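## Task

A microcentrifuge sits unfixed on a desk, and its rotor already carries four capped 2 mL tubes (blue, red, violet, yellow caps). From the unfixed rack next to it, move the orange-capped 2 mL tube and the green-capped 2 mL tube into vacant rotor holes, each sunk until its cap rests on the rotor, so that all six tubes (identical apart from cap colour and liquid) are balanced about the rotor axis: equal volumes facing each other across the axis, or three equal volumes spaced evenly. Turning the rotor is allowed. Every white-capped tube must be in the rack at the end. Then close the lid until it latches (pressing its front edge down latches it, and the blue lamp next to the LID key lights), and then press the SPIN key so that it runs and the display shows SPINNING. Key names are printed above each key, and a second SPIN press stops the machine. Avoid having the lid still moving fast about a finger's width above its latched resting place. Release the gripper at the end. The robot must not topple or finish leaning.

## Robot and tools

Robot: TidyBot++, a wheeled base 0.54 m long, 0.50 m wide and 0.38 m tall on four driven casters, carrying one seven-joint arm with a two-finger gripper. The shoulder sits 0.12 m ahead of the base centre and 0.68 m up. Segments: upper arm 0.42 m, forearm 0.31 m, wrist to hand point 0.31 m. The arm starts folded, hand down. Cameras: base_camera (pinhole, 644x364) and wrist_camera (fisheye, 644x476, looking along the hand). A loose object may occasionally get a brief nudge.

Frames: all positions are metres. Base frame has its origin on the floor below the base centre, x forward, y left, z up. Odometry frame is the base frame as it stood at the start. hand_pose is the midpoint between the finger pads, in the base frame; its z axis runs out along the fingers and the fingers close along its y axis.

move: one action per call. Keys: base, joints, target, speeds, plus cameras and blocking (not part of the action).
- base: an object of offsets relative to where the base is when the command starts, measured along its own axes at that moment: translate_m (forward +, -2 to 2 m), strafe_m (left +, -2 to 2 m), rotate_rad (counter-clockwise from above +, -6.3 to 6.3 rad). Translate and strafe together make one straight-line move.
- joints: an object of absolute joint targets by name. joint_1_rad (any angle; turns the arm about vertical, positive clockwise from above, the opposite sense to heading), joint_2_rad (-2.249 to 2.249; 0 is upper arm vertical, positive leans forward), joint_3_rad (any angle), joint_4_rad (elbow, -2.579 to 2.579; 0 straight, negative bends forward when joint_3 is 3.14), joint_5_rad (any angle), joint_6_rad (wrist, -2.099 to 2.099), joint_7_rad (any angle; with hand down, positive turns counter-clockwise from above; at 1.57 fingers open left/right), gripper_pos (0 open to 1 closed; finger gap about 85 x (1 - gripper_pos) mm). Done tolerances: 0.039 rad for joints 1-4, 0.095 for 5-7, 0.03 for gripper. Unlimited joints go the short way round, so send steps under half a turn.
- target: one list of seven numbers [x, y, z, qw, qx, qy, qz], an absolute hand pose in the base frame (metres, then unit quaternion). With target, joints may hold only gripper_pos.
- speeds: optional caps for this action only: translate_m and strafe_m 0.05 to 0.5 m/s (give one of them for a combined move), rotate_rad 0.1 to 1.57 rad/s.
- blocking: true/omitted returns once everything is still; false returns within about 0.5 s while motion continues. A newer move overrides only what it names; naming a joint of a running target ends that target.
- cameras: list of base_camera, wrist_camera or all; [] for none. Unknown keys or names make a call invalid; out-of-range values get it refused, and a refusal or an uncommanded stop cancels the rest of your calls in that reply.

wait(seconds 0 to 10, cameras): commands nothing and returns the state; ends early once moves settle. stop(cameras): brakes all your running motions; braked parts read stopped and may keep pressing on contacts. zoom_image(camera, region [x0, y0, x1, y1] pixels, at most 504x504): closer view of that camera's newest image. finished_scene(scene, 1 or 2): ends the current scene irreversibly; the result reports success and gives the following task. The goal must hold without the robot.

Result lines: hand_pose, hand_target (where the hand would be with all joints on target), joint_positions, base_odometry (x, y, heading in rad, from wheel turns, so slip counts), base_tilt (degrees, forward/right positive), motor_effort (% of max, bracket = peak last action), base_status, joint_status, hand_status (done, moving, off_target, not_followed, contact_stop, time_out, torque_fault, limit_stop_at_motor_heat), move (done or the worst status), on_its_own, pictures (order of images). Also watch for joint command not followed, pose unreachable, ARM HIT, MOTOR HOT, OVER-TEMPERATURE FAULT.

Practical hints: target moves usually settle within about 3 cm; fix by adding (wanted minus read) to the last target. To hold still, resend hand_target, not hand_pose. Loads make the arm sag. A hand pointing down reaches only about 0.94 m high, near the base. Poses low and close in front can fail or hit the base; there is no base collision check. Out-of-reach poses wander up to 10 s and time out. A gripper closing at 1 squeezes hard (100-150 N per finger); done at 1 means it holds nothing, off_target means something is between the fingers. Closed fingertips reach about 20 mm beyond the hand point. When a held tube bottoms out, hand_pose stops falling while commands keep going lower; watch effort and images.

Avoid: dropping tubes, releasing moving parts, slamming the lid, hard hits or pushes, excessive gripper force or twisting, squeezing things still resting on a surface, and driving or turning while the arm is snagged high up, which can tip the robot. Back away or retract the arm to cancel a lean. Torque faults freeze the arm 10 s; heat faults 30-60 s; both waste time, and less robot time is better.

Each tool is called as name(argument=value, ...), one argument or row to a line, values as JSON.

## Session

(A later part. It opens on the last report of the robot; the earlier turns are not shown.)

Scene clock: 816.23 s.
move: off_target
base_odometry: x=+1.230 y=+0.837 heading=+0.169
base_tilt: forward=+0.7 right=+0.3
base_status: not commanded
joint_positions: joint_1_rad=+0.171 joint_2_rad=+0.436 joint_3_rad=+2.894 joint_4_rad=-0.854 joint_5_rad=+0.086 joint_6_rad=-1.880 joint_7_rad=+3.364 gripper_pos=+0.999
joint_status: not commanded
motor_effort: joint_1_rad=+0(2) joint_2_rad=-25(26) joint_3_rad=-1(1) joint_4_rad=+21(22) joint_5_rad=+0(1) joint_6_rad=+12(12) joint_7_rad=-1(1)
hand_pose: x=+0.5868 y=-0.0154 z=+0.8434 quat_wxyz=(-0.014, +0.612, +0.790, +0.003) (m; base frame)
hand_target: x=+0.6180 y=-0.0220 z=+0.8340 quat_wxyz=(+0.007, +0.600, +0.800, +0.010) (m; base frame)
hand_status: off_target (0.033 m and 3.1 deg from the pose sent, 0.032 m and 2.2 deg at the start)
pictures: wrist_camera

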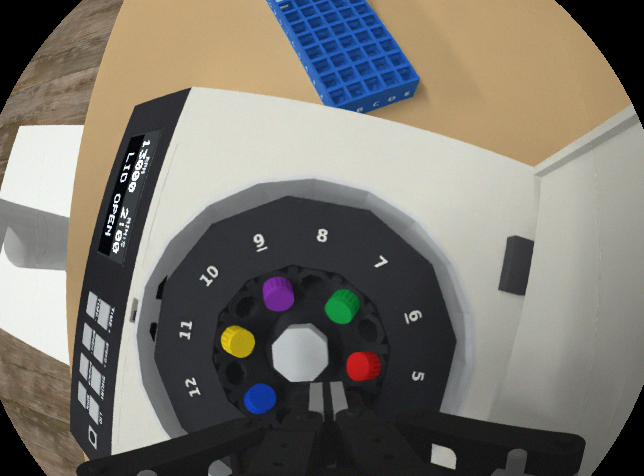

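move(
  target=[0.606, -0.0200, 0.852, 0.0065, 0.600, 0.800, 0.010],
  cameras=["wrist_camera"],
)

zoom_image(
  camera="wrist_camera",
  region=[220, 310, 430, 470],
)

Scene clock: 827.50 s.
move: off_target
base_odometry: x=+1.230 y=+0.837 heading=+0.169
base_tilt: forward=+0.7 right=+0.3
base_status: not commanded
joint_positions: joint_1_rad=+0.170 joint_2_rad=+0.441 joint_3_rad=+2.894 joint_4_rad=-0.824 joint_5_rad=+0.086 joint_6_rad=-1.904 joint_7_rad=+3.364 gripper_pos=+0.999
joint_status: not commanded
motor_effort: joint_1_rad=+0(1) joint_2_rad=-28(30) joint_3_rad=-1(1) joint_4_rad=+21(22) joint_5_rad=+0(1) joint_6_rad=+10(12) joint_7_rad=-1(1)
hand_pose: x=+0.5863 y=-0.0157 z=+0.8501 quat_wxyz=(-0.014, +0.613, +0.790, +0.003) (m; base frame)
hand_target: x=+0.6060 y=-0.0200 z=+0.8520 quat_wxyz=(+0.007, +0.600, +0.800, +0.010) (m; base frame)
hand_status: off_target (0.020 m and 3.1 deg from the pose sent, 0.022 m and 3.1 deg at the start)
pictures: wrist_camera

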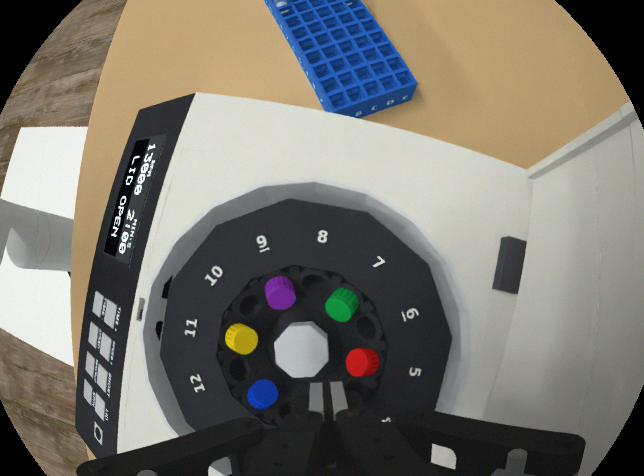

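Scaled by 2.400.

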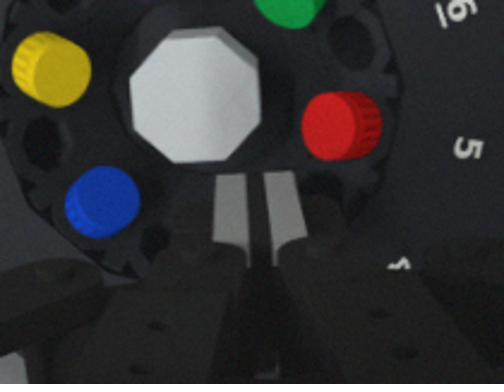

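move(
  target=[0.596, -0.010, 0.90, 0.0065, 0.600, 0.800, 0.010],
  cameras=["wrist_camera"],
)

move(
  target=[0.472, 0.015, 0.932, 0, 1, 0, 0],
  cameras=["wrist_camera"],
)

zoom_image(
  camera="wrist_camera",
  region=[250, 120, 450, 300],
)

Scene clock: 852.37 s.
move: off_target
base_odometry: x=+1.230 y=+0.837 heading=+0.169
base_tilt: forward=+0.7 right=+0.3
base_status: not commanded
joint_positions: joint_1_rad=+0.120 joint_2_rad=+0.467 joint_3_rad=+2.894 joint_4_rad=-0.566 joint_5_rad=+0.086 joint_6_rad=-2.062 joint_7_rad=+3.364 gripper_pos=+0.999
joint_status: not commanded
motor_effort: joint_1_rad=-1(2) joint_2_rad=-28(30) joint_3_rad=-1(2) joint_4_rad=+15(21) joint_5_rad=+0(2) joint_6_rad=+5(9) joint_7_rad=-1(1)
hand_pose: x=+0.5892 y=+0.0003 z=+0.9118 quat_wxyz=(+0.009, +0.602, +0.798, +0.032) (m; base frame)
hand_target: x=+0.5960 y=-0.0100 z=+0.9000 quat_wxyz=(+0.007, +0.600, +0.800, +0.010) (m; base frame)
hand_status: off_target (0.017 m and 2.6 deg from the pose sent, 0.051 m and 3.1 deg at the start)
pictures: wrist_camera

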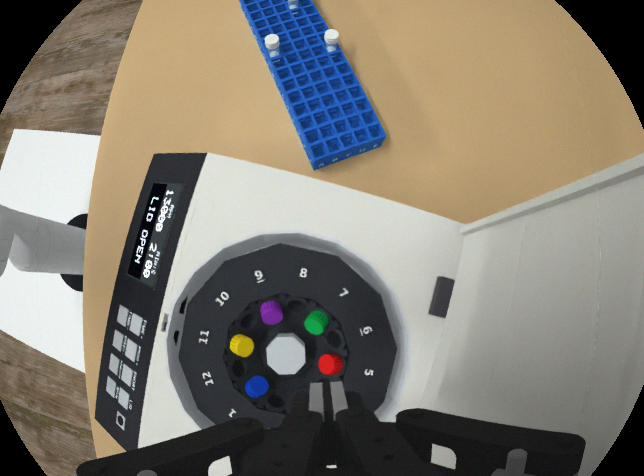

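Scene clock: 854.80 s.
move: off_target
base_odometry: x=+1.230 y=+0.837 heading=+0.169
base_tilt: forward=+0.7 right=+0.3
base_status: not commanded
joint_positions: joint_1_rad=-0.043 joint_2_rad=+0.208 joint_3_rad=+3.141 joint_4_rad=-0.892 joint_5_rad=+0.039 joint_6_rad=-2.062 joint_7_rad=+1.594 gripper_pos=+0.999
joint_status: not commanded
motor_effort: joint_1_rad=-1(1) joint_2_rad=-23(32) joint_3_rad=+0(2) joint_4_rad=+14(16) joint_5_rad=+0(2) joint_6_rad=-1(4) joint_7_rad=-1(1)
hand_pose: x=+0.4796 y=+0.0062 z=+0.9253 quat_wxyz=(+0.017, +1.000, +0.024, -0.010) (m; base frame)
hand_target: x=+0.4720 y=+0.0150 z=+0.9320 quat_wxyz=(+0.000, +1.000, +0.000, +0.000) (m; base frame)
hand_status: off_target (0.013 m and 3.6 deg from the pose sent, 0.120 m and 106.0 deg at the start)
pictures: wrist_camera

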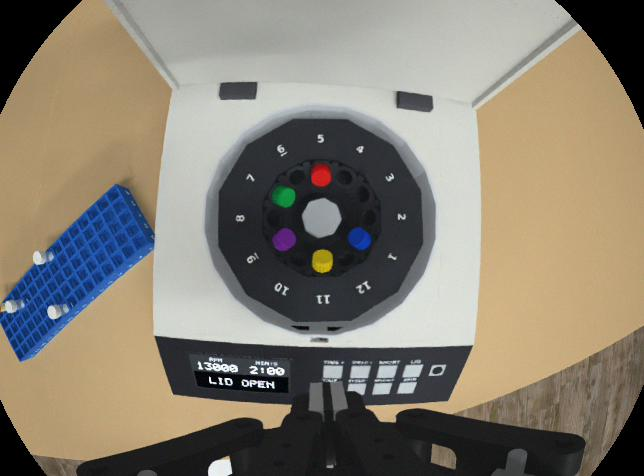

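Scaled by 2.520.

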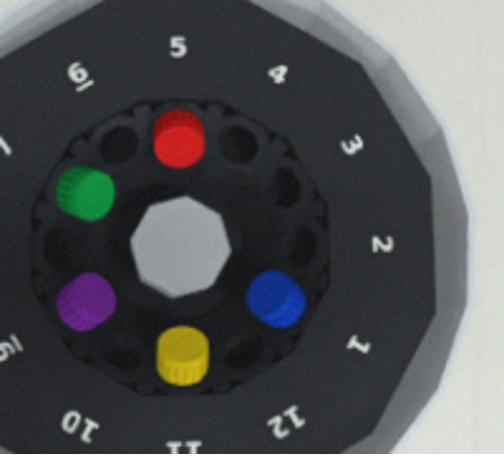

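move(
  target=[0.54, 0.045, 0.93, 0.191, 0.800, -0.462, 0.331],
)

Scene clock: 875.77 s.
move: off_target
base_odometry: x=+1.230 y=+0.837 heading=+0.169
base_tilt: forward=+0.7 right=+0.4
base_status: not commanded
joint_positions: joint_1_rad=-0.662 joint_2_rad=+0.208 joint_3_rad=+3.154 joint_4_rad=-1.188 joint_5_rad=+0.740 joint_6_rad=-1.822 joint_7_rad=+0.105 gripper_pos=+0.999
joint_status: not commanded
motor_effort: joint_1_rad=+0(1) joint_2_rad=-23(24) joint_3_rad=+1(2) joint_4_rad=+15(16) joint_5_rad=+4(6) joint_6_rad=-1(2) joint_7_rad=-1(1)
hand_pose: x=+0.5268 y=+0.0572 z=+0.9157 quat_wxyz=(+0.205, +0.825, -0.439, +0.292) (m; base frame)
hand_target: x=+0.5400 y=+0.0450 z=+0.9300 quat_wxyz=(+0.191, +0.800, -0.462, +0.331) (m; base frame)
hand_status: off_target (0.023 m and 6.1 deg from the pose sent, 0.072 m and 75.9 deg at the start)
pictures: base_camera, wrist_camera

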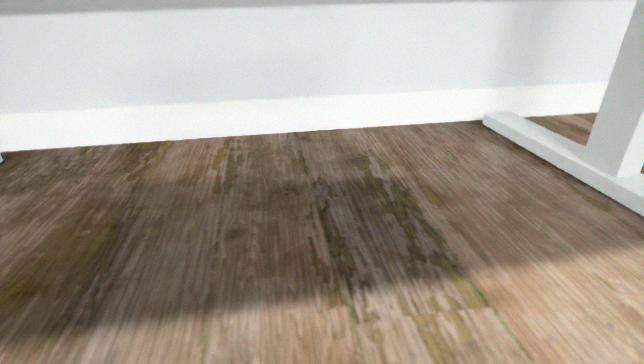

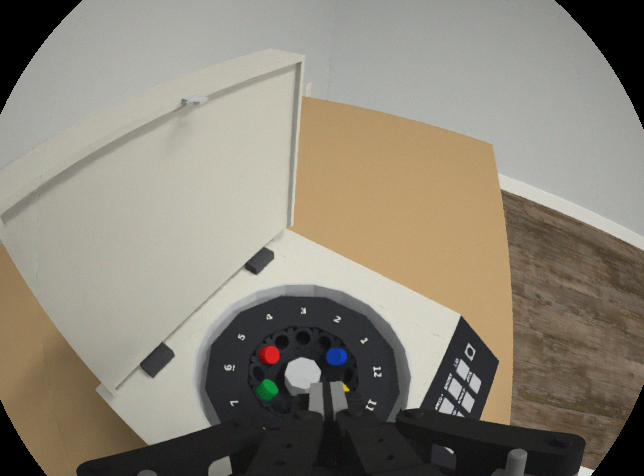

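move(
  target=[0.46, 0.10, 0.94, 0, 0.7071, 0.7071, 0],
  joints={"gripper_pos": 0.6},
  cameras=[],
)

move(
  target=[0.51, 0.30, 0.90, 0, 0.7071, 0.7071, 0],
  cameras=["wrist_camera"],
)

Scene clock: 885.33 s.
move: off_target
base_odometry: x=+1.230 y=+0.837 heading=+0.169
base_tilt: forward=+0.7 right=+0.3
base_status: not commanded
joint_positions: joint_1_rad=-0.137 joint_2_rad=+0.208 joint_3_rad=+2.928 joint_4_rad=-0.854 joint_5_rad=+0.102 joint_6_rad=-2.050 joint_7_rad=+2.752 gripper_pos=+0.600
joint_status: all done
motor_effort: joint_1_rad=+0(1) joint_2_rad=-22(25) joint_3_rad=-1(2) joint_4_rad=+14(16) joint_5_rad=+0(6) joint_6_rad=-1(2) joint_7_rad=+0(1)
hand_pose: x=+0.4762 y=+0.0888 z=+0.9376 quat_wxyz=(+0.028, +0.739, +0.674, +0.006) (m; base frame)
hand_target: x=+0.4600 y=+0.1000 z=+0.9400 quat_wxyz=(+0.000, +0.707, +0.707, +0.000) (m; base frame)
hand_status: off_target (0.020 m and 6.2 deg from the pose sent, 0.083 m and 148.4 deg at the start)
pictures: none
No camera images: "cameras" was empty.

Scene clock: 887.03 s.
move: off_target
base_odometry: x=+1.230 y=+0.837 heading=+0.169
base_tilt: forward=+0.7 right=+0.3
base_status: not commanded
joint_positions: joint_1_rad=-0.615 joint_2_rad=+0.595 joint_3_rad=+2.983 joint_4_rad=-0.373 joint_5_rad=+0.102 joint_6_rad=-2.054 joint_7_rad=+2.520 gripper_pos=+0.600
joint_status: not commanded
motor_effort: joint_1_rad=-1(2) joint_2_rad=-35(37) joint_3_rad=-1(2) joint_4_rad=+14(15) joint_5_rad=-1(2) joint_6_rad=+0(2) joint_7_rad=-1(1)
hand_pose: x=+0.5378 y=+0.3253 z=+0.9015 quat_wxyz=(+0.005, +0.681, +0.729, +0.061) (m; base frame)
hand_target: x=+0.5314 y=+0.3173 z=+0.9012 quat_wxyz=(+0.005, +0.706, +0.706, +0.044) (m; base frame)
hand_status: off_target (0.038 m and 8.0 deg from the pose sent, 0.217 m and 6.2 deg at the start; a joint's target at an end of its range on 43 of 43 steps)
pictures: wrist_camera

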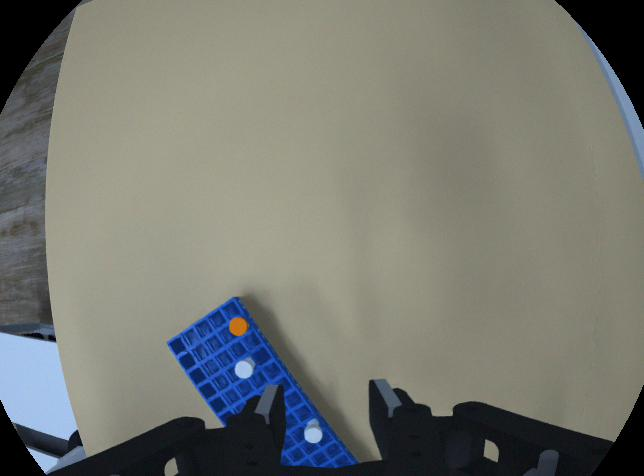

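move(
  target=[0.478, 0.325, 0.86, 0, 0.7071, 0.7071, 0],
  cameras=["wrist_camera"],
)

Scene clock: 894.63 s.
move: off_target
base_odometry: x=+1.230 y=+0.837 heading=+0.169
base_tilt: forward=+0.7 right=+0.3
base_status: not commanded
joint_positions: joint_1_rad=-0.616 joint_2_rad=+0.523 joint_3_rad=+2.908 joint_4_rad=-0.705 joint_5_rad=+0.102 joint_6_rad=-1.993 joint_7_rad=+2.392 gripper_pos=+0.600
joint_status: not commanded
motor_effort: joint_1_rad=-1(1) joint_2_rad=-33(36) joint_3_rad=-2(2) joint_4_rad=+15(15) joint_5_rad=-2(2) joint_6_rad=-2(2) joint_7_rad=-1(1)
hand_pose: x=+0.4784 y=+0.3168 z=+0.8459 quat_wxyz=(-0.011, +0.694, +0.719, -0.035) (m; base frame)
hand_target: x=+0.4780 y=+0.3250 z=+0.8600 quat_wxyz=(+0.000, +0.707, +0.707, +0.000) (m; base frame)
hand_status: off_target (0.016 m and 4.6 deg from the pose sent, 0.073 m and 8.0 deg at the start)
pictures: wrist_camera

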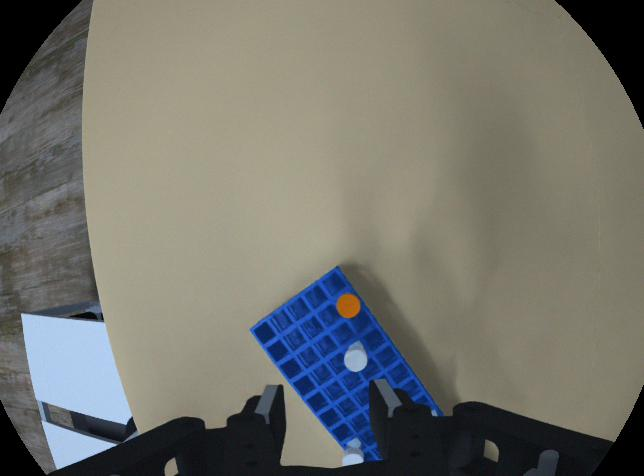

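move(
  target=[0.488, 0.356, 0.866, 0, 0.7071, 0.7071, 0],
  cameras=["wrist_camera"],
)

Scene clock: 900.57 s.
move: off_target
base_odometry: x=+1.230 y=+0.837 heading=+0.169
base_tilt: forward=+0.7 right=+0.3
base_status: not commanded
joint_positions: joint_1_rad=-0.703 joint_2_rad=+0.585 joint_3_rad=+2.938 joint_4_rad=-0.504 joint_5_rad=+0.102 joint_6_rad=-2.016 joint_7_rad=+2.389 gripper_pos=+0.600
joint_status: not commanded
motor_effort: joint_1_rad=+0(1) joint_2_rad=-34(35) joint_3_rad=-1(2) joint_4_rad=+14(15) joint_5_rad=-1(2) joint_6_rad=+0(2) joint_7_rad=+0(1)
hand_pose: x=+0.4885 y=+0.3657 z=+0.8706 quat_wxyz=(-0.011, +0.681, +0.732, +0.021) (m; base frame)
hand_target: x=+0.4880 y=+0.3560 z=+0.8660 quat_wxyz=(+0.000, +0.707, +0.707, +0.000) (m; base frame)
hand_status: off_target (0.011 m and 5.0 deg from the pose sent, 0.045 m and 4.6 deg at the start)
pictures: wrist_camera

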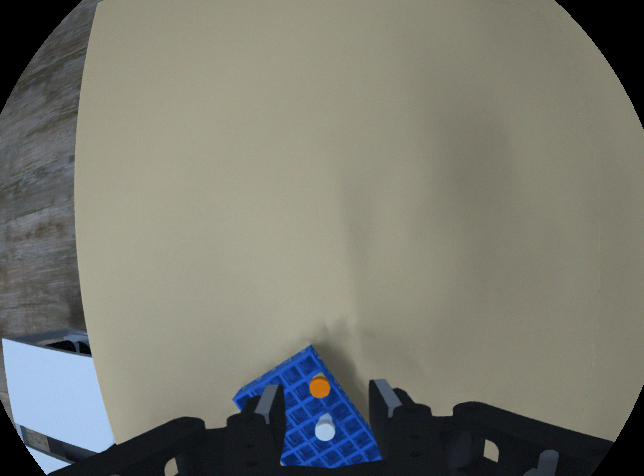

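move(
  target=[0.488, 0.345, 0.830, 0, 0.7071, 0.7071, 0],
  cameras=["wrist_camera"],
)

Scene clock: 906.70 s.
move: off_target
base_odometry: x=+1.230 y=+0.837 heading=+0.169
base_tilt: forward=+0.7 right=+0.3
base_status: not commanded
joint_positions: joint_1_rad=-0.652 joint_2_rad=+0.559 joint_3_rad=+2.908 joint_4_rad=-0.750 joint_5_rad=+0.102 joint_6_rad=-1.916 joint_7_rad=+2.372 gripper_pos=+0.600
joint_status: not commanded
motor_effort: joint_1_rad=+0(1) joint_2_rad=-34(36) joint_3_rad=-2(2) joint_4_rad=+15(16) joint_5_rad=-1(2) joint_6_rad=-2(3) joint_7_rad=-1(1)
hand_pose: x=+0.4801 y=+0.3440 z=+0.8144 quat_wxyz=(-0.012, +0.687, +0.726, -0.036) (m; base frame)
hand_target: x=+0.4880 y=+0.3450 z=+0.8300 quat_wxyz=(+0.000, +0.707, +0.707, +0.000) (m; base frame)
hand_status: off_target (0.017 m and 5.4 deg from the pose sent, 0.046 m and 5.0 deg at the start)
pictures: wrist_camera

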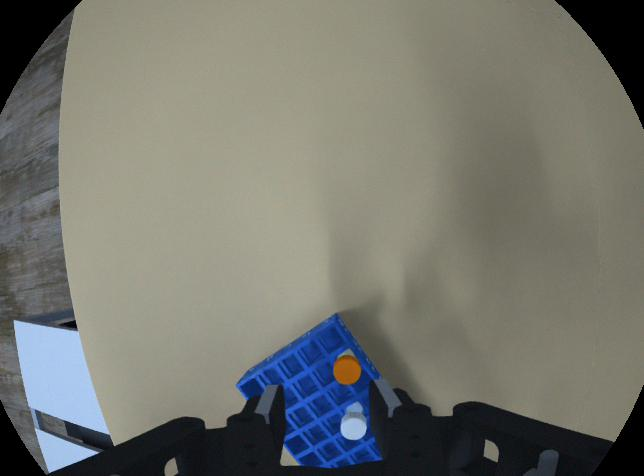

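move(
  target=[0.497, 0.355, 0.822, 0, 0.7071, 0.7071, 0],
  cameras=["wrist_camera"],
)

Scene clock: 912.83 s.
move: off_target
base_odometry: x=+1.230 y=+0.837 heading=+0.169
base_tilt: forward=+0.7 right=+0.3
base_status: not commanded
joint_positions: joint_1_rad=-0.653 joint_2_rad=+0.562 joint_3_rad=+2.908 joint_4_rad=-0.729 joint_5_rad=+0.102 joint_6_rad=-1.914 joint_7_rad=+2.371 gripper_pos=+0.600
joint_status: not commanded
motor_effort: joint_1_rad=+0(1) joint_2_rad=-35(35) joint_3_rad=-2(2) joint_4_rad=+15(16) joint_5_rad=-2(2) joint_6_rad=-1(2) joint_7_rad=-1(1)
hand_pose: x=+0.4843 y=+0.3480 z=+0.8185 quat_wxyz=(-0.013, +0.688, +0.725, -0.026) (m; base frame)
hand_target: x=+0.4970 y=+0.3550 z=+0.8220 quat_wxyz=(+0.000, +0.707, +0.707, +0.000) (m; base frame)
hand_status: off_target (0.015 m and 4.5 deg from the pose sent, 0.022 m and 5.4 deg at the start)
pictures: wrist_camera

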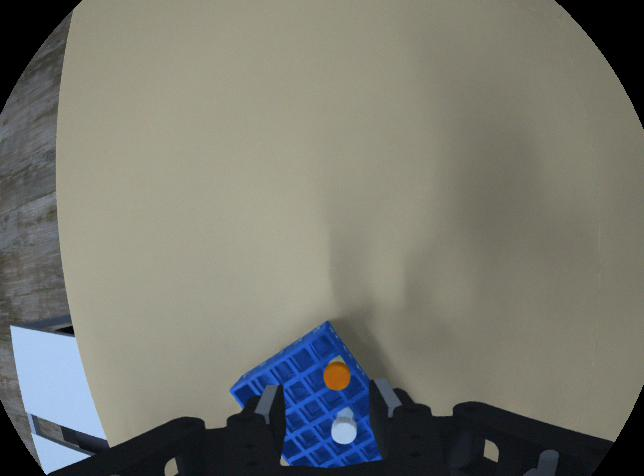

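move(
  target=[0.503, 0.363, 0.806, 0, 0.7071, 0.7071, 0],
  cameras=["wrist_camera"],
)

Scene clock: 917.70 s.
move: off_target
base_odometry: x=+1.230 y=+0.837 heading=+0.169
base_tilt: forward=+0.7 right=+0.3
base_status: not commanded
joint_positions: joint_1_rad=-0.653 joint_2_rad=+0.567 joint_3_rad=+2.908 joint_4_rad=-0.741 joint_5_rad=+0.102 joint_6_rad=-1.870 joint_7_rad=+2.369 gripper_pos=+0.600
joint_status: not commanded
motor_effort: joint_1_rad=+0(1) joint_2_rad=-36(36) joint_3_rad=-2(2) joint_4_rad=+16(16) joint_5_rad=-1(2) joint_6_rad=-1(2) joint_7_rad=-1(1)
hand_pose: x=+0.4918 y=+0.3565 z=+0.8121 quat_wxyz=(-0.013, +0.689, +0.725, -0.013) (m; base frame)
hand_target: x=+0.5030 y=+0.3630 z=+0.8060 quat_wxyz=(+0.000, +0.707, +0.707, +0.000) (m; base frame)
hand_status: off_target (0.014 m and 3.6 deg from the pose sent, 0.027 m and 4.5 deg at the start)
pictures: wrist_camera

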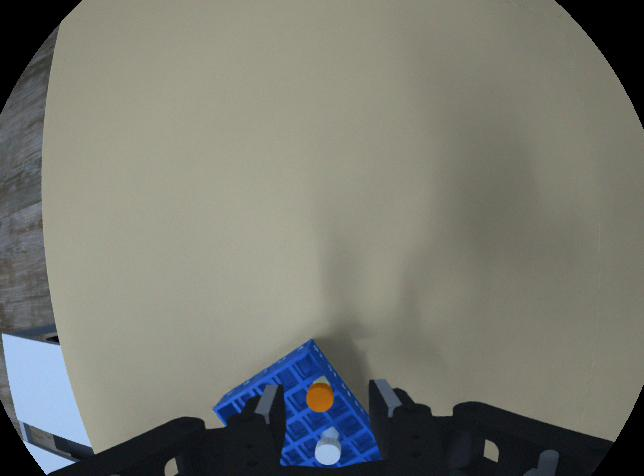

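move(
  target=[0.500, 0.360, 0.782, 0, 0.7071, 0.7071, 0],
  cameras=["wrist_camera"],
)

Scene clock: 922.17 s.
move: off_target
base_odometry: x=+1.230 y=+0.837 heading=+0.169
base_tilt: forward=+0.7 right=+0.3
base_status: not commanded
joint_positions: joint_1_rad=-0.647 joint_2_rad=+0.567 joint_3_rad=+2.898 joint_4_rad=-0.866 joint_5_rad=+0.102 joint_6_rad=-1.779 joint_7_rad=+2.357 gripper_pos=+0.600
joint_status: not commanded
motor_effort: joint_1_rad=+0(1) joint_2_rad=-35(36) joint_3_rad=-2(3) joint_4_rad=+16(16) joint_5_rad=-1(2) joint_6_rad=-1(2) joint_7_rad=-1(1)
hand_pose: x=+0.4868 y=+0.3582 z=+0.7751 quat_wxyz=(-0.014, +0.687, +0.726, -0.029) (m; base frame)
hand_target: x=+0.5000 y=+0.3600 z=+0.7820 quat_wxyz=(+0.000, +0.707, +0.707, +0.000) (m; base frame)
hand_status: off_target (0.015 m and 4.8 deg from the pose sent, 0.031 m and 3.6 deg at the start)
pictures: wrist_camera

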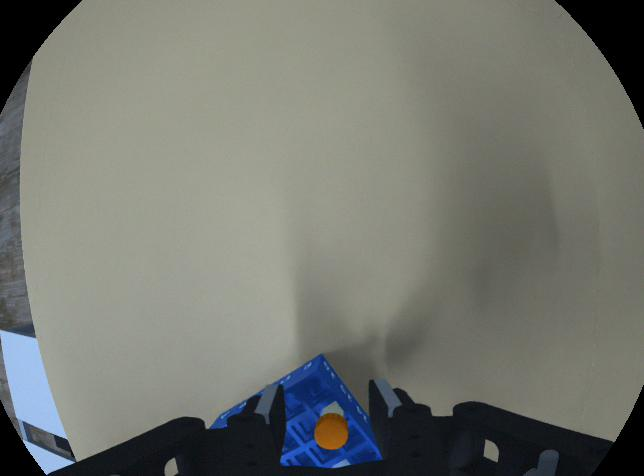

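move(
  target=[0.503, 0.359, 0.790, 0, 0.7071, 0.7071, 0],
  joints={"gripper_pos": 0.8},
  cameras=["wrist_camera"],
)

Scene clock: 929.00 s.
move: off_target
base_odometry: x=+1.230 y=+0.837 heading=+0.169
base_tilt: forward=+0.7 right=+0.3
base_status: not commanded
joint_positions: joint_1_rad=-0.647 joint_2_rad=+0.567 joint_3_rad=+2.898 joint_4_rad=-0.838 joint_5_rad=+0.102 joint_6_rad=-1.776 joint_7_rad=+2.356 gripper_pos=+0.800
joint_status: all done
motor_effort: joint_1_rad=-1(1) joint_2_rad=-35(37) joint_3_rad=-2(2) joint_4_rad=+15(16) joint_5_rad=-2(2) joint_6_rad=-2(2) joint_7_rad=-1(1)
hand_pose: x=+0.4928 y=+0.3635 z=+0.7832 quat_wxyz=(-0.014, +0.689, +0.725, -0.014) (m; base frame)
hand_target: x=+0.5030 y=+0.3590 z=+0.7900 quat_wxyz=(+0.000, +0.707, +0.707, +0.000) (m; base frame)
hand_status: off_target (0.013 m and 3.7 deg from the pose sent, 0.022 m and 4.8 deg at the start)
pictures: wrist_camera

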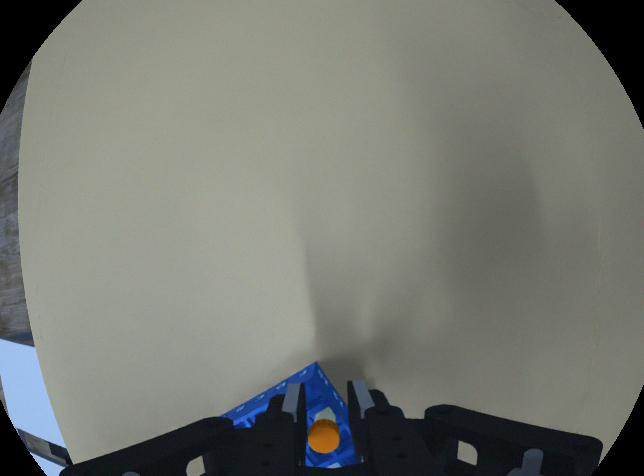

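move(
  target=[0.504, 0.355, 0.790, 0, 0.7071, 0.7071, 0],
  joints={"gripper_pos": 0.92},
  cameras=["wrist_camera"],
)

move(
  joints={"gripper_pos": 0.98},
  cameras=[],
)

Scene clock: 936.30 s.
move: off_target
base_odometry: x=+1.230 y=+0.837 heading=+0.169
base_tilt: forward=+0.7 right=+0.3
base_status: not commanded
joint_positions: joint_1_rad=-0.640 joint_2_rad=+0.567 joint_3_rad=+2.895 joint_4_rad=-0.840 joint_5_rad=+0.102 joint_6_rad=-1.776 joint_7_rad=+2.356 gripper_pos=+0.920
joint_status: all done
motor_effort: joint_1_rad=-1(1) joint_2_rad=-35(36) joint_3_rad=-2(3) joint_4_rad=+16(16) joint_5_rad=-1(2) joint_6_rad=-1(2) joint_7_rad=-1(1)
hand_pose: x=+0.4942 y=+0.3613 z=+0.7828 quat_wxyz=(-0.015, +0.691, +0.723, -0.015) (m; base frame)
hand_target: x=+0.5040 y=+0.3550 z=+0.7900 quat_wxyz=(+0.000, +0.707, +0.707, +0.000) (m; base frame)
hand_status: off_target (0.014 m and 3.6 deg from the pose sent, 0.016 m and 3.7 deg at the start)
pictures: wrist_camera

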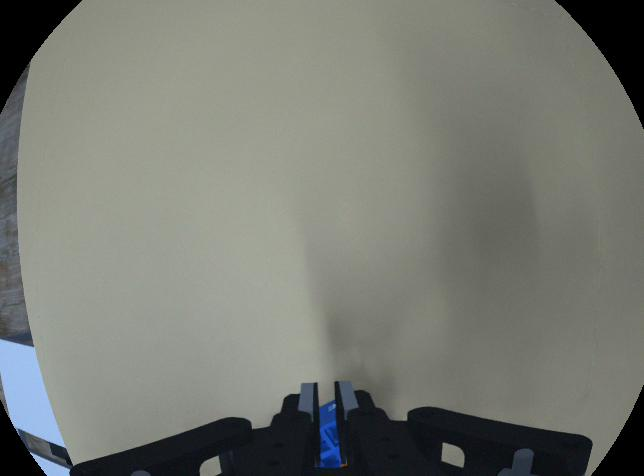

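Scene clock: 936.77 s.
move: done
base_odometry: x=+1.230 y=+0.837 heading=+0.169
base_tilt: forward=+0.7 right=+0.3
base_status: not commanded
joint_positions: joint_1_rad=-0.640 joint_2_rad=+0.567 joint_3_rad=+2.895 joint_4_rad=-0.840 joint_5_rad=+0.102 joint_6_rad=-1.776 joint_7_rad=+2.356 gripper_pos=+0.980
joint_status: all done
motor_effort: joint_1_rad=-1(1) joint_2_rad=-36(36) joint_3_rad=-2(3) joint_4_rad=+16(16) joint_5_rad=-1(2) joint_6_rad=-2(2) joint_7_rad=-1(1)
hand_pose: x=+0.4942 y=+0.3613 z=+0.7828 quat_wxyz=(-0.015, +0.691, +0.723, -0.015) (m; base frame)
hand_target: x=+0.5040 y=+0.3550 z=+0.7900 quat_wxyz=(+0.000, +0.707, +0.707, +0.000) (m; base frame)
hand_status: not commanded
pictures: none
No camera images: "cameras" was empty.

move(
  joints={"gripper_pos": 0.8},
  cameras=[],
)

move(
  target=[0.502, 0.350, 0.812, 0, 0.7071, 0.7071, 0],
  joints={"gripper_pos": 0.6},
  cameras=["wrist_camera"],
)

zoom_image(
  camera="wrist_camera",
  region=[230, 300, 430, 470],
)

Scene clock: 943.33 s.
move: done
base_odometry: x=+1.230 y=+0.837 heading=+0.169
base_tilt: forward=+0.8 right=+0.3
base_status: not commanded
joint_positions: joint_1_rad=-0.640 joint_2_rad=+0.567 joint_3_rad=+2.895 joint_4_rad=-0.840 joint_5_rad=+0.102 joint_6_rad=-1.776 joint_7_rad=+2.356 gripper_pos=+0.800
joint_status: all done
motor_effort: joint_1_rad=+0(1) joint_2_rad=-35(36) joint_3_rad=-2(3) joint_4_rad=+15(16) joint_5_rad=-2(2) joint_6_rad=-1(2) joint_7_rad=+0(1)
hand_pose: x=+0.4942 y=+0.3613 z=+0.7828 quat_wxyz=(-0.015, +0.691, +0.723, -0.015) (m; base frame)
hand_target: x=+0.5040 y=+0.3550 z=+0.7900 quat_wxyz=(+0.000, +0.707, +0.707, +0.000) (m; base frame)
hand_status: not commanded
pictures: none
No camera images: "cameras" was empty.

Scene clock: 944.17 s.
move: off_target
base_odometry: x=+1.230 y=+0.837 heading=+0.169
base_tilt: forward=+0.7 right=+0.3
base_status: not commanded
joint_positions: joint_1_rad=-0.640 joint_2_rad=+0.566 joint_3_rad=+2.895 joint_4_rad=-0.779 joint_5_rad=+0.102 joint_6_rad=-1.802 joint_7_rad=+2.356 gripper_pos=+0.600
joint_status: all done
motor_effort: joint_1_rad=-1(1) joint_2_rad=-36(37) joint_3_rad=-3(3) joint_4_rad=+16(16) joint_5_rad=-2(2) joint_6_rad=-1(2) joint_7_rad=-1(1)
hand_pose: x=+0.5005 y=+0.3651 z=+0.8013 quat_wxyz=(-0.016, +0.693, +0.721, +0.003) (m; base frame)
hand_target: x=+0.5020 y=+0.3500 z=+0.8120 quat_wxyz=(+0.000, +0.707, +0.707, +0.000) (m; base frame)
hand_status: off_target (0.019 m and 2.9 deg from the pose sent, 0.032 m and 3.6 deg at the start)
pictures: wrist_camera

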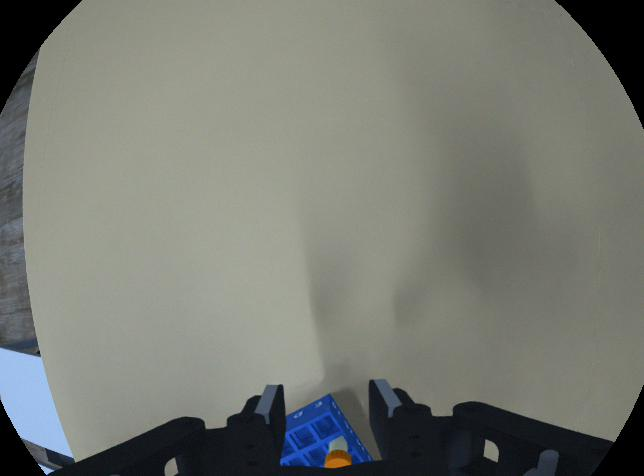

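Scaled by 2.520.

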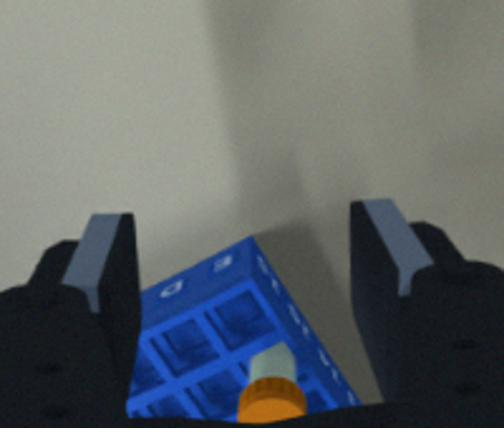

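move(
  target=[0.508, 0.334, 0.820, 0, 0.7071, 0.7071, 0],
  cameras=["wrist_camera"],
)

zoom_image(
  camera="wrist_camera",
  region=[230, 300, 430, 470],
)

Scene clock: 958.63 s.
move: off_target
base_odometry: x=+1.230 y=+0.837 heading=+0.169
base_tilt: forward=+0.8 right=+0.3
base_status: not commanded
joint_positions: joint_1_rad=-0.608 joint_2_rad=+0.566 joint_3_rad=+2.895 joint_4_rad=-0.779 joint_5_rad=+0.102 joint_6_rad=-1.811 joint_7_rad=+2.356 gripper_pos=+0.600
joint_status: not commanded
motor_effort: joint_1_rad=+0(2) joint_2_rad=-35(36) joint_3_rad=-2(3) joint_4_rad=+16(16) joint_5_rad=-2(3) joint_6_rad=+0(2) joint_7_rad=-1(1)
hand_pose: x=+0.5101 y=+0.3505 z=+0.8016 quat_wxyz=(-0.016, +0.704, +0.710, -0.001) (m; base frame)
hand_target: x=+0.5080 y=+0.3340 z=+0.8200 quat_wxyz=(+0.000, +0.707, +0.707, +0.000) (m; base frame)
hand_status: off_target (0.025 m and 1.9 deg from the pose sent, 0.037 m and 2.9 deg at the start)
pictures: wrist_camera

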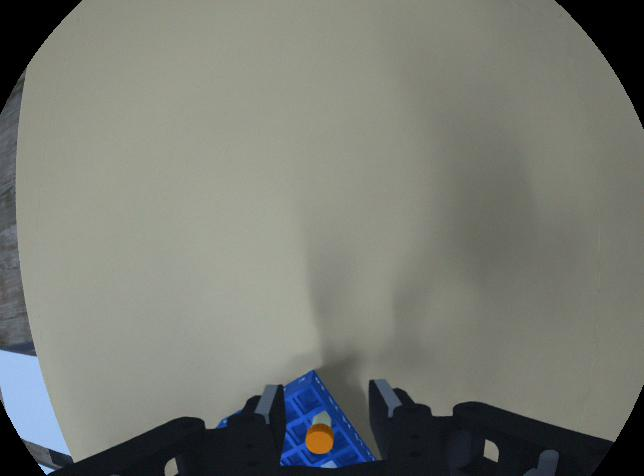

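Scaled by 2.520.

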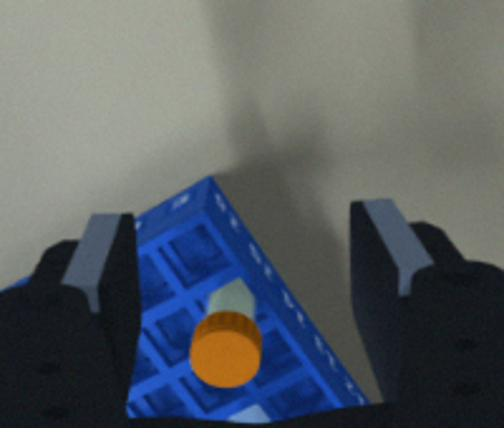

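move(
  target=[0.504, 0.322, 0.820, 0, 0.7071, 0.7071, 0],
  cameras=["wrist_camera"],
)

zoom_image(
  camera="wrist_camera",
  region=[230, 300, 430, 470],
)

Scene clock: 966.10 s.
move: off_target
base_odometry: x=+1.230 y=+0.837 heading=+0.169
base_tilt: forward=+0.7 right=+0.3
base_status: not commanded
joint_positions: joint_1_rad=-0.580 joint_2_rad=+0.539 joint_3_rad=+2.889 joint_4_rad=-0.820 joint_5_rad=+0.102 joint_6_rad=-1.811 joint_7_rad=+2.356 gripper_pos=+0.600
joint_status: not commanded
motor_effort: joint_1_rad=-1(2) joint_2_rad=-34(36) joint_3_rad=-2(3) joint_4_rad=+15(16) joint_5_rad=-1(2) joint_6_rad=-1(3) joint_7_rad=-1(1)
hand_pose: x=+0.5072 y=+0.3337 z=+0.8032 quat_wxyz=(-0.015, +0.710, +0.704, -0.008) (m; base frame)
hand_target: x=+0.5040 y=+0.3220 z=+0.8200 quat_wxyz=(+0.000, +0.707, +0.707, +0.000) (m; base frame)
hand_status: off_target (0.021 m and 2.0 deg from the pose sent, 0.034 m and 1.9 deg at the start)
pictures: wrist_camera

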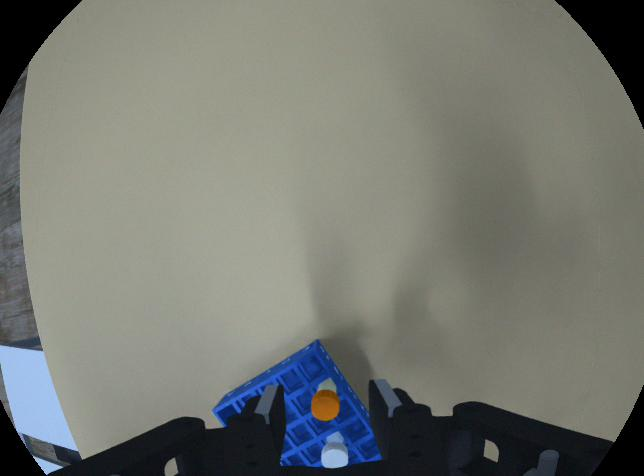

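Scaled by 2.520.

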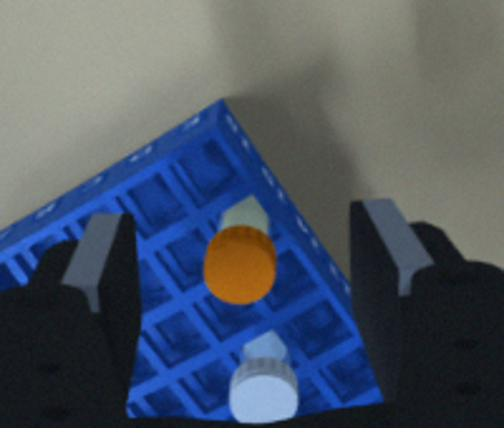

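move(
  target=[0.504, 0.322, 0.800, 0, 0.7071, 0.7071, 0],
  cameras=["wrist_camera"],
)

zoom_image(
  camera="wrist_camera",
  region=[230, 300, 430, 470],
)

Scene clock: 973.60 s.
move: off_target
base_odometry: x=+1.230 y=+0.837 heading=+0.169
base_tilt: forward=+0.8 right=+0.3
base_status: not commanded
joint_positions: joint_1_rad=-0.567 joint_2_rad=+0.528 joint_3_rad=+2.878 joint_4_rad=-0.903 joint_5_rad=+0.102 joint_6_rad=-1.788 joint_7_rad=+2.356 gripper_pos=+0.600
joint_status: not commanded
motor_effort: joint_1_rad=-1(1) joint_2_rad=-34(35) joint_3_rad=-2(3) joint_4_rad=+15(16) joint_5_rad=-2(2) joint_6_rad=-1(2) joint_7_rad=-1(1)
hand_pose: x=+0.4960 y=+0.3237 z=+0.7845 quat_wxyz=(-0.015, +0.708, +0.705, -0.031) (m; base frame)
hand_target: x=+0.5040 y=+0.3220 z=+0.8000 quat_wxyz=(+0.000, +0.707, +0.707, +0.000) (m; base frame)
hand_status: off_target (0.017 m and 4.0 deg from the pose sent, 0.013 m and 2.0 deg at the start)
pictures: wrist_camera

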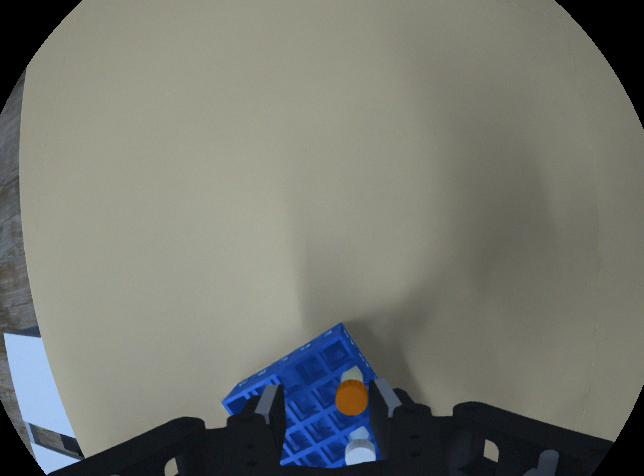

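Scaled by 2.520.

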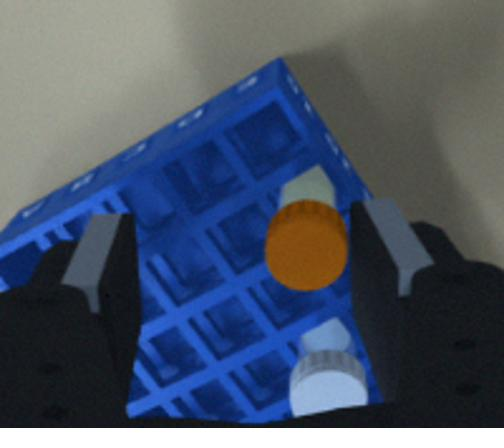

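move(
  target=[0.514, 0.334, 0.800, 0, 0.7071, 0.7071, 0],
  cameras=["wrist_camera"],
)

zoom_image(
  camera="wrist_camera",
  region=[230, 300, 430, 470],
)

Scene clock: 979.30 s.
move: done
base_odometry: x=+1.230 y=+0.837 heading=+0.169
base_tilt: forward=+0.7 right=+0.3
base_status: not commanded
joint_positions: joint_1_rad=-0.573 joint_2_rad=+0.531 joint_3_rad=+2.878 joint_4_rad=-0.842 joint_5_rad=+0.102 joint_6_rad=-1.788 joint_7_rad=+2.356 gripper_pos=+0.600
joint_status: not commanded
motor_effort: joint_1_rad=+0(1) joint_2_rad=-33(35) joint_3_rad=-2(3) joint_4_rad=+15(16) joint_5_rad=-2(2) joint_6_rad=-2(3) joint_7_rad=+0(1)
hand_pose: x=+0.5070 y=+0.3353 z=+0.8010 quat_wxyz=(-0.016, +0.709, +0.705, -0.003) (m; base frame)
hand_target: x=+0.5140 y=+0.3340 z=+0.8000 quat_wxyz=(+0.000, +0.707, +0.707, +0.000) (m; base frame)
hand_status: done (0.007 m and 1.9 deg from the pose sent, 0.026 m and 4.0 deg at the start)
pictures: wrist_camera

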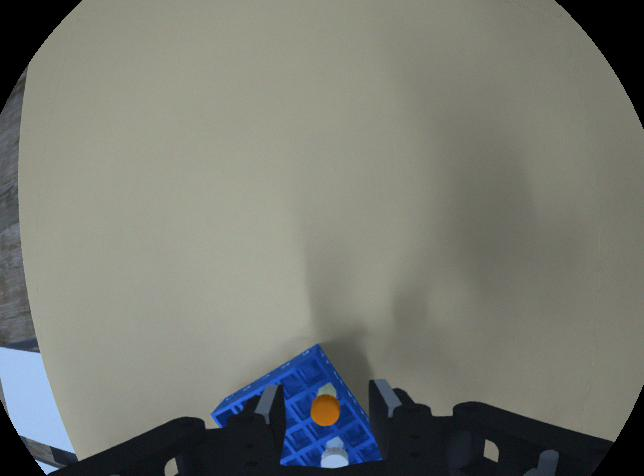

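Scaled by 2.520.

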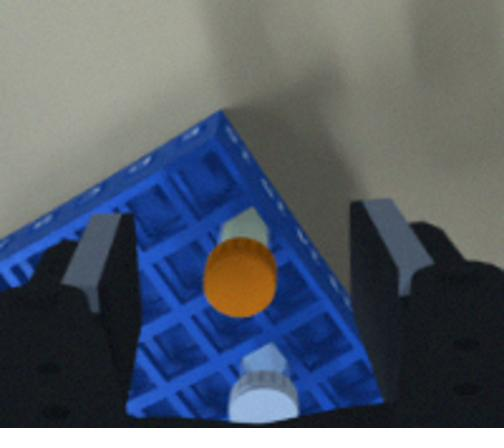

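move(
  target=[0.519, 0.334, 0.785, 0, 0.7071, 0.7071, 0],
  cameras=["wrist_camera"],
)

zoom_image(
  camera="wrist_camera",
  region=[230, 300, 430, 470],
)

Scene clock: 984.73 s.
move: off_target
base_odometry: x=+1.230 y=+0.837 heading=+0.169
base_tilt: forward=+0.7 right=+0.3
base_status: not commanded
joint_positions: joint_1_rad=-0.573 joint_2_rad=+0.534 joint_3_rad=+2.878 joint_4_rad=-0.873 joint_5_rad=+0.102 joint_6_rad=-1.767 joint_7_rad=+2.356 gripper_pos=+0.600
joint_status: not commanded
motor_effort: joint_1_rad=+0(1) joint_2_rad=-34(35) joint_3_rad=-2(3) joint_4_rad=+16(16) joint_5_rad=+0(3) joint_6_rad=-1(2) joint_7_rad=+0(1)
hand_pose: x=+0.5056 y=+0.3353 z=+0.7902 quat_wxyz=(-0.016, +0.708, +0.706, -0.009) (m; base frame)
hand_target: x=+0.5190 y=+0.3340 z=+0.7850 quat_wxyz=(+0.000, +0.707, +0.707, +0.000) (m; base frame)
hand_status: off_target (0.014 m and 2.1 deg from the pose sent, 0.020 m and 1.9 deg at the start)
pictures: wrist_camera

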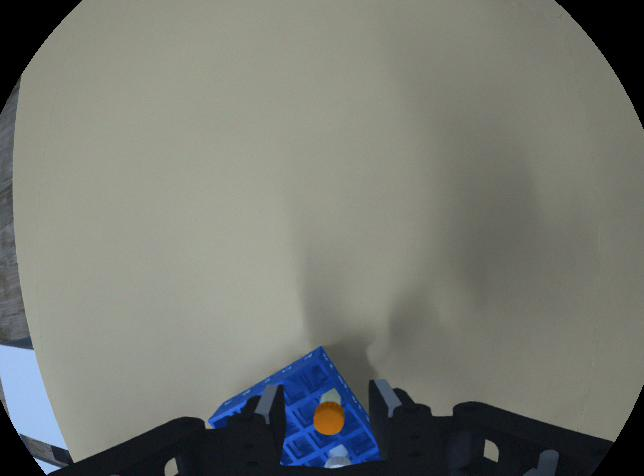

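Scaled by 2.520.

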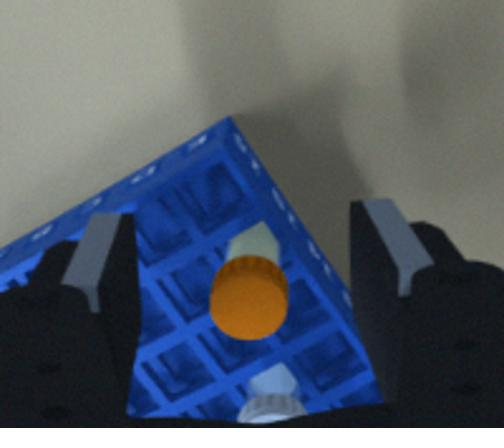

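move(
  target=[0.523, 0.333, 0.776, 0, 0.7071, 0.7071, 0],
  cameras=["wrist_camera"],
)

zoom_image(
  camera="wrist_camera",
  region=[230, 300, 430, 470],
)

Scene clock: 990.43 s.
move: off_target
base_odometry: x=+1.230 y=+0.837 heading=+0.169
base_tilt: forward=+0.7 right=+0.3
base_status: not commanded
joint_positions: joint_1_rad=-0.570 joint_2_rad=+0.536 joint_3_rad=+2.878 joint_4_rad=-0.894 joint_5_rad=+0.102 joint_6_rad=-1.747 joint_7_rad=+2.356 gripper_pos=+0.600
joint_status: not commanded
motor_effort: joint_1_rad=+0(1) joint_2_rad=-35(35) joint_3_rad=-2(3) joint_4_rad=+16(16) joint_5_rad=-1(2) joint_6_rad=-1(2) joint_7_rad=-1(1)
hand_pose: x=+0.5065 y=+0.3356 z=+0.7828 quat_wxyz=(-0.016, +0.708, +0.706, -0.010) (m; base frame)
hand_target: x=+0.5230 y=+0.3330 z=+0.7760 quat_wxyz=(+0.000, +0.707, +0.707, +0.000) (m; base frame)
hand_status: off_target (0.018 m and 2.2 deg from the pose sent, 0.023 m and 2.1 deg at the start)
pictures: wrist_camera

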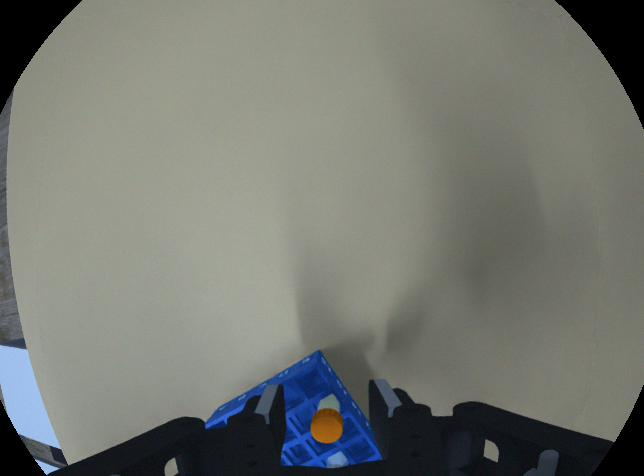

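Scaled by 2.520.

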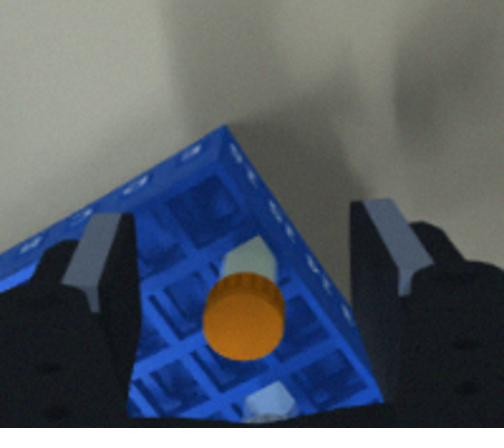

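move(
  joints={"gripper_pos": 0.82},
  cameras=["wrist_camera"],
)

move(
  joints={"gripper_pos": 0.92},
  cameras=["wrist_camera"],
)

Scene clock: 997.53 s.
move: done
base_odometry: x=+1.230 y=+0.837 heading=+0.169
base_tilt: forward=+0.7 right=+0.3
base_status: not commanded
joint_positions: joint_1_rad=-0.570 joint_2_rad=+0.536 joint_3_rad=+2.878 joint_4_rad=-0.894 joint_5_rad=+0.102 joint_6_rad=-1.747 joint_7_rad=+2.356 gripper_pos=+0.820
joint_status: all done
motor_effort: joint_1_rad=+0(1) joint_2_rad=-34(35) joint_3_rad=-2(3) joint_4_rad=+15(16) joint_5_rad=-2(2) joint_6_rad=-1(2) joint_7_rad=+0(1)
hand_pose: x=+0.5065 y=+0.3356 z=+0.7828 quat_wxyz=(-0.016, +0.708, +0.706, -0.010) (m; base frame)
hand_target: x=+0.5230 y=+0.3330 z=+0.7760 quat_wxyz=(+0.000, +0.707, +0.707, +0.000) (m; base frame)
hand_status: not commanded
pictures: wrist_camera

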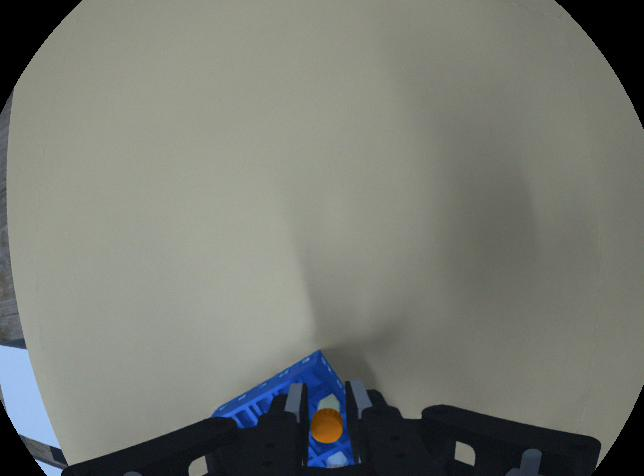

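Scene clock: 998.07 s.
move: done
base_odometry: x=+1.230 y=+0.837 heading=+0.169
base_tilt: forward=+0.7 right=+0.3
base_status: not commanded
joint_positions: joint_1_rad=-0.570 joint_2_rad=+0.536 joint_3_rad=+2.878 joint_4_rad=-0.894 joint_5_rad=+0.102 joint_6_rad=-1.747 joint_7_rad=+2.356 gripper_pos=+0.903
joint_status: all done
motor_effort: joint_1_rad=-1(1) joint_2_rad=-33(35) joint_3_rad=-3(3) joint_4_rad=+15(16) joint_5_rad=-2(2) joint_6_rad=-2(2) joint_7_rad=-1(1)
hand_pose: x=+0.5065 y=+0.3356 z=+0.7828 quat_wxyz=(-0.016, +0.708, +0.706, -0.010) (m; base frame)
hand_target: x=+0.5230 y=+0.3330 z=+0.7760 quat_wxyz=(+0.000, +0.707, +0.707, +0.000) (m; base frame)
hand_status: not commanded
pictures: wrist_camera

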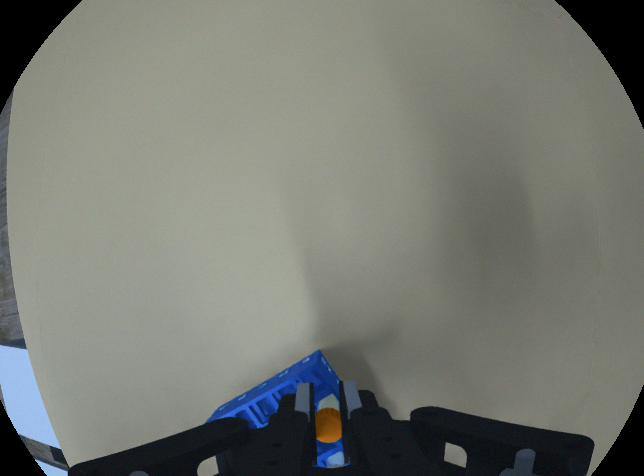

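Gripped. Firm up and lift.

move(
  joints={"gripper_pos": 0.98},
  cameras=[],
)

move(
  target=[0.515, 0.325, 0.865, 0, 0.7071, 0.7071, 0],
  cameras=["wrist_camera"],
)

zoom_image(
  camera="wrist_camera",
  region=[230, 300, 430, 470],
)

Scene clock: 1011.97 s.
move: off_target
base_odometry: x=+1.230 y=+0.837 heading=+0.169
base_tilt: forward=+0.7 right=+0.3
base_status: not commanded
joint_positions: joint_1_rad=-0.570 joint_2_rad=+0.536 joint_3_rad=+2.878 joint_4_rad=-0.894 joint_5_rad=+0.102 joint_6_rad=-1.747 joint_7_rad=+2.356 gripper_pos=+0.917
joint_status: gripper_pos off_target (ended at +0.917, target +0.980)
motor_effort: joint_1_rad=+0(1) joint_2_rad=-33(34) joint_3_rad=-2(3) joint_4_rad=+15(15) joint_5_rad=-2(2) joint_6_rad=-1(2) joint_7_rad=+0(1)
hand_pose: x=+0.5065 y=+0.3356 z=+0.7828 quat_wxyz=(-0.016, +0.708, +0.706, -0.010) (m; base frame)
hand_target: x=+0.5230 y=+0.3330 z=+0.7760 quat_wxyz=(+0.000, +0.707, +0.707, +0.000) (m; base frame)
hand_status: not commanded
pictures: none
No camera images: "cameras" was empty.

Scene clock: 1013.80 s.
move: off_target
base_odometry: x=+1.230 y=+0.837 heading=+0.169
base_tilt: forward=+0.7 right=+0.3
base_status: not commanded
joint_positions: joint_1_rad=-0.618 joint_2_rad=+0.578 joint_3_rad=+2.936 joint_4_rad=-0.515 joint_5_rad=+0.102 joint_6_rad=-2.003 joint_7_rad=+2.359 gripper_pos=+0.917
joint_status: not commanded
motor_effort: joint_1_rad=+0(1) joint_2_rad=-35(36) joint_3_rad=-2(3) joint_4_rad=+14(16) joint_5_rad=-1(2) joint_6_rad=-1(2) joint_7_rad=-1(1)
hand_pose: x=+0.5181 y=+0.3347 z=+0.8710 quat_wxyz=(-0.010, +0.721, +0.693, +0.026) (m; base frame)
hand_target: x=+0.5150 y=+0.3250 z=+0.8650 quat_wxyz=(+0.000, +0.707, +0.707, +0.000) (m; base frame)
hand_status: off_target (0.012 m and 3.9 deg from the pose sent, 0.083 m and 2.2 deg at the start)
pictures: wrist_camera

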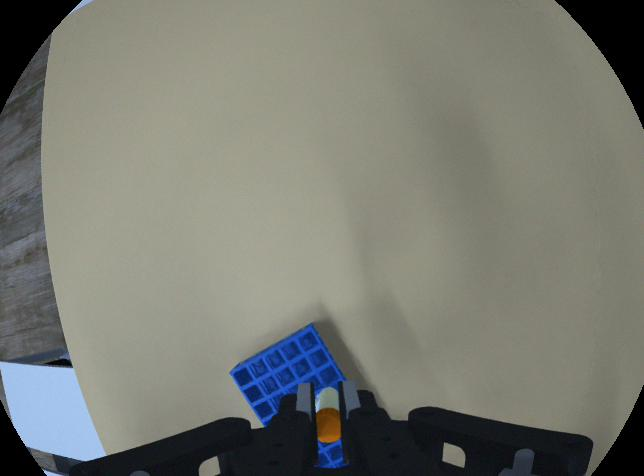

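Scaled by 2.520.

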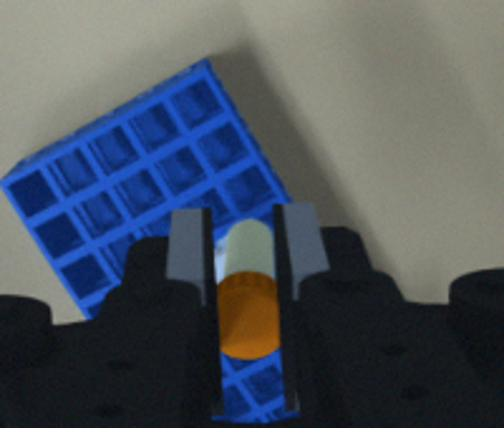

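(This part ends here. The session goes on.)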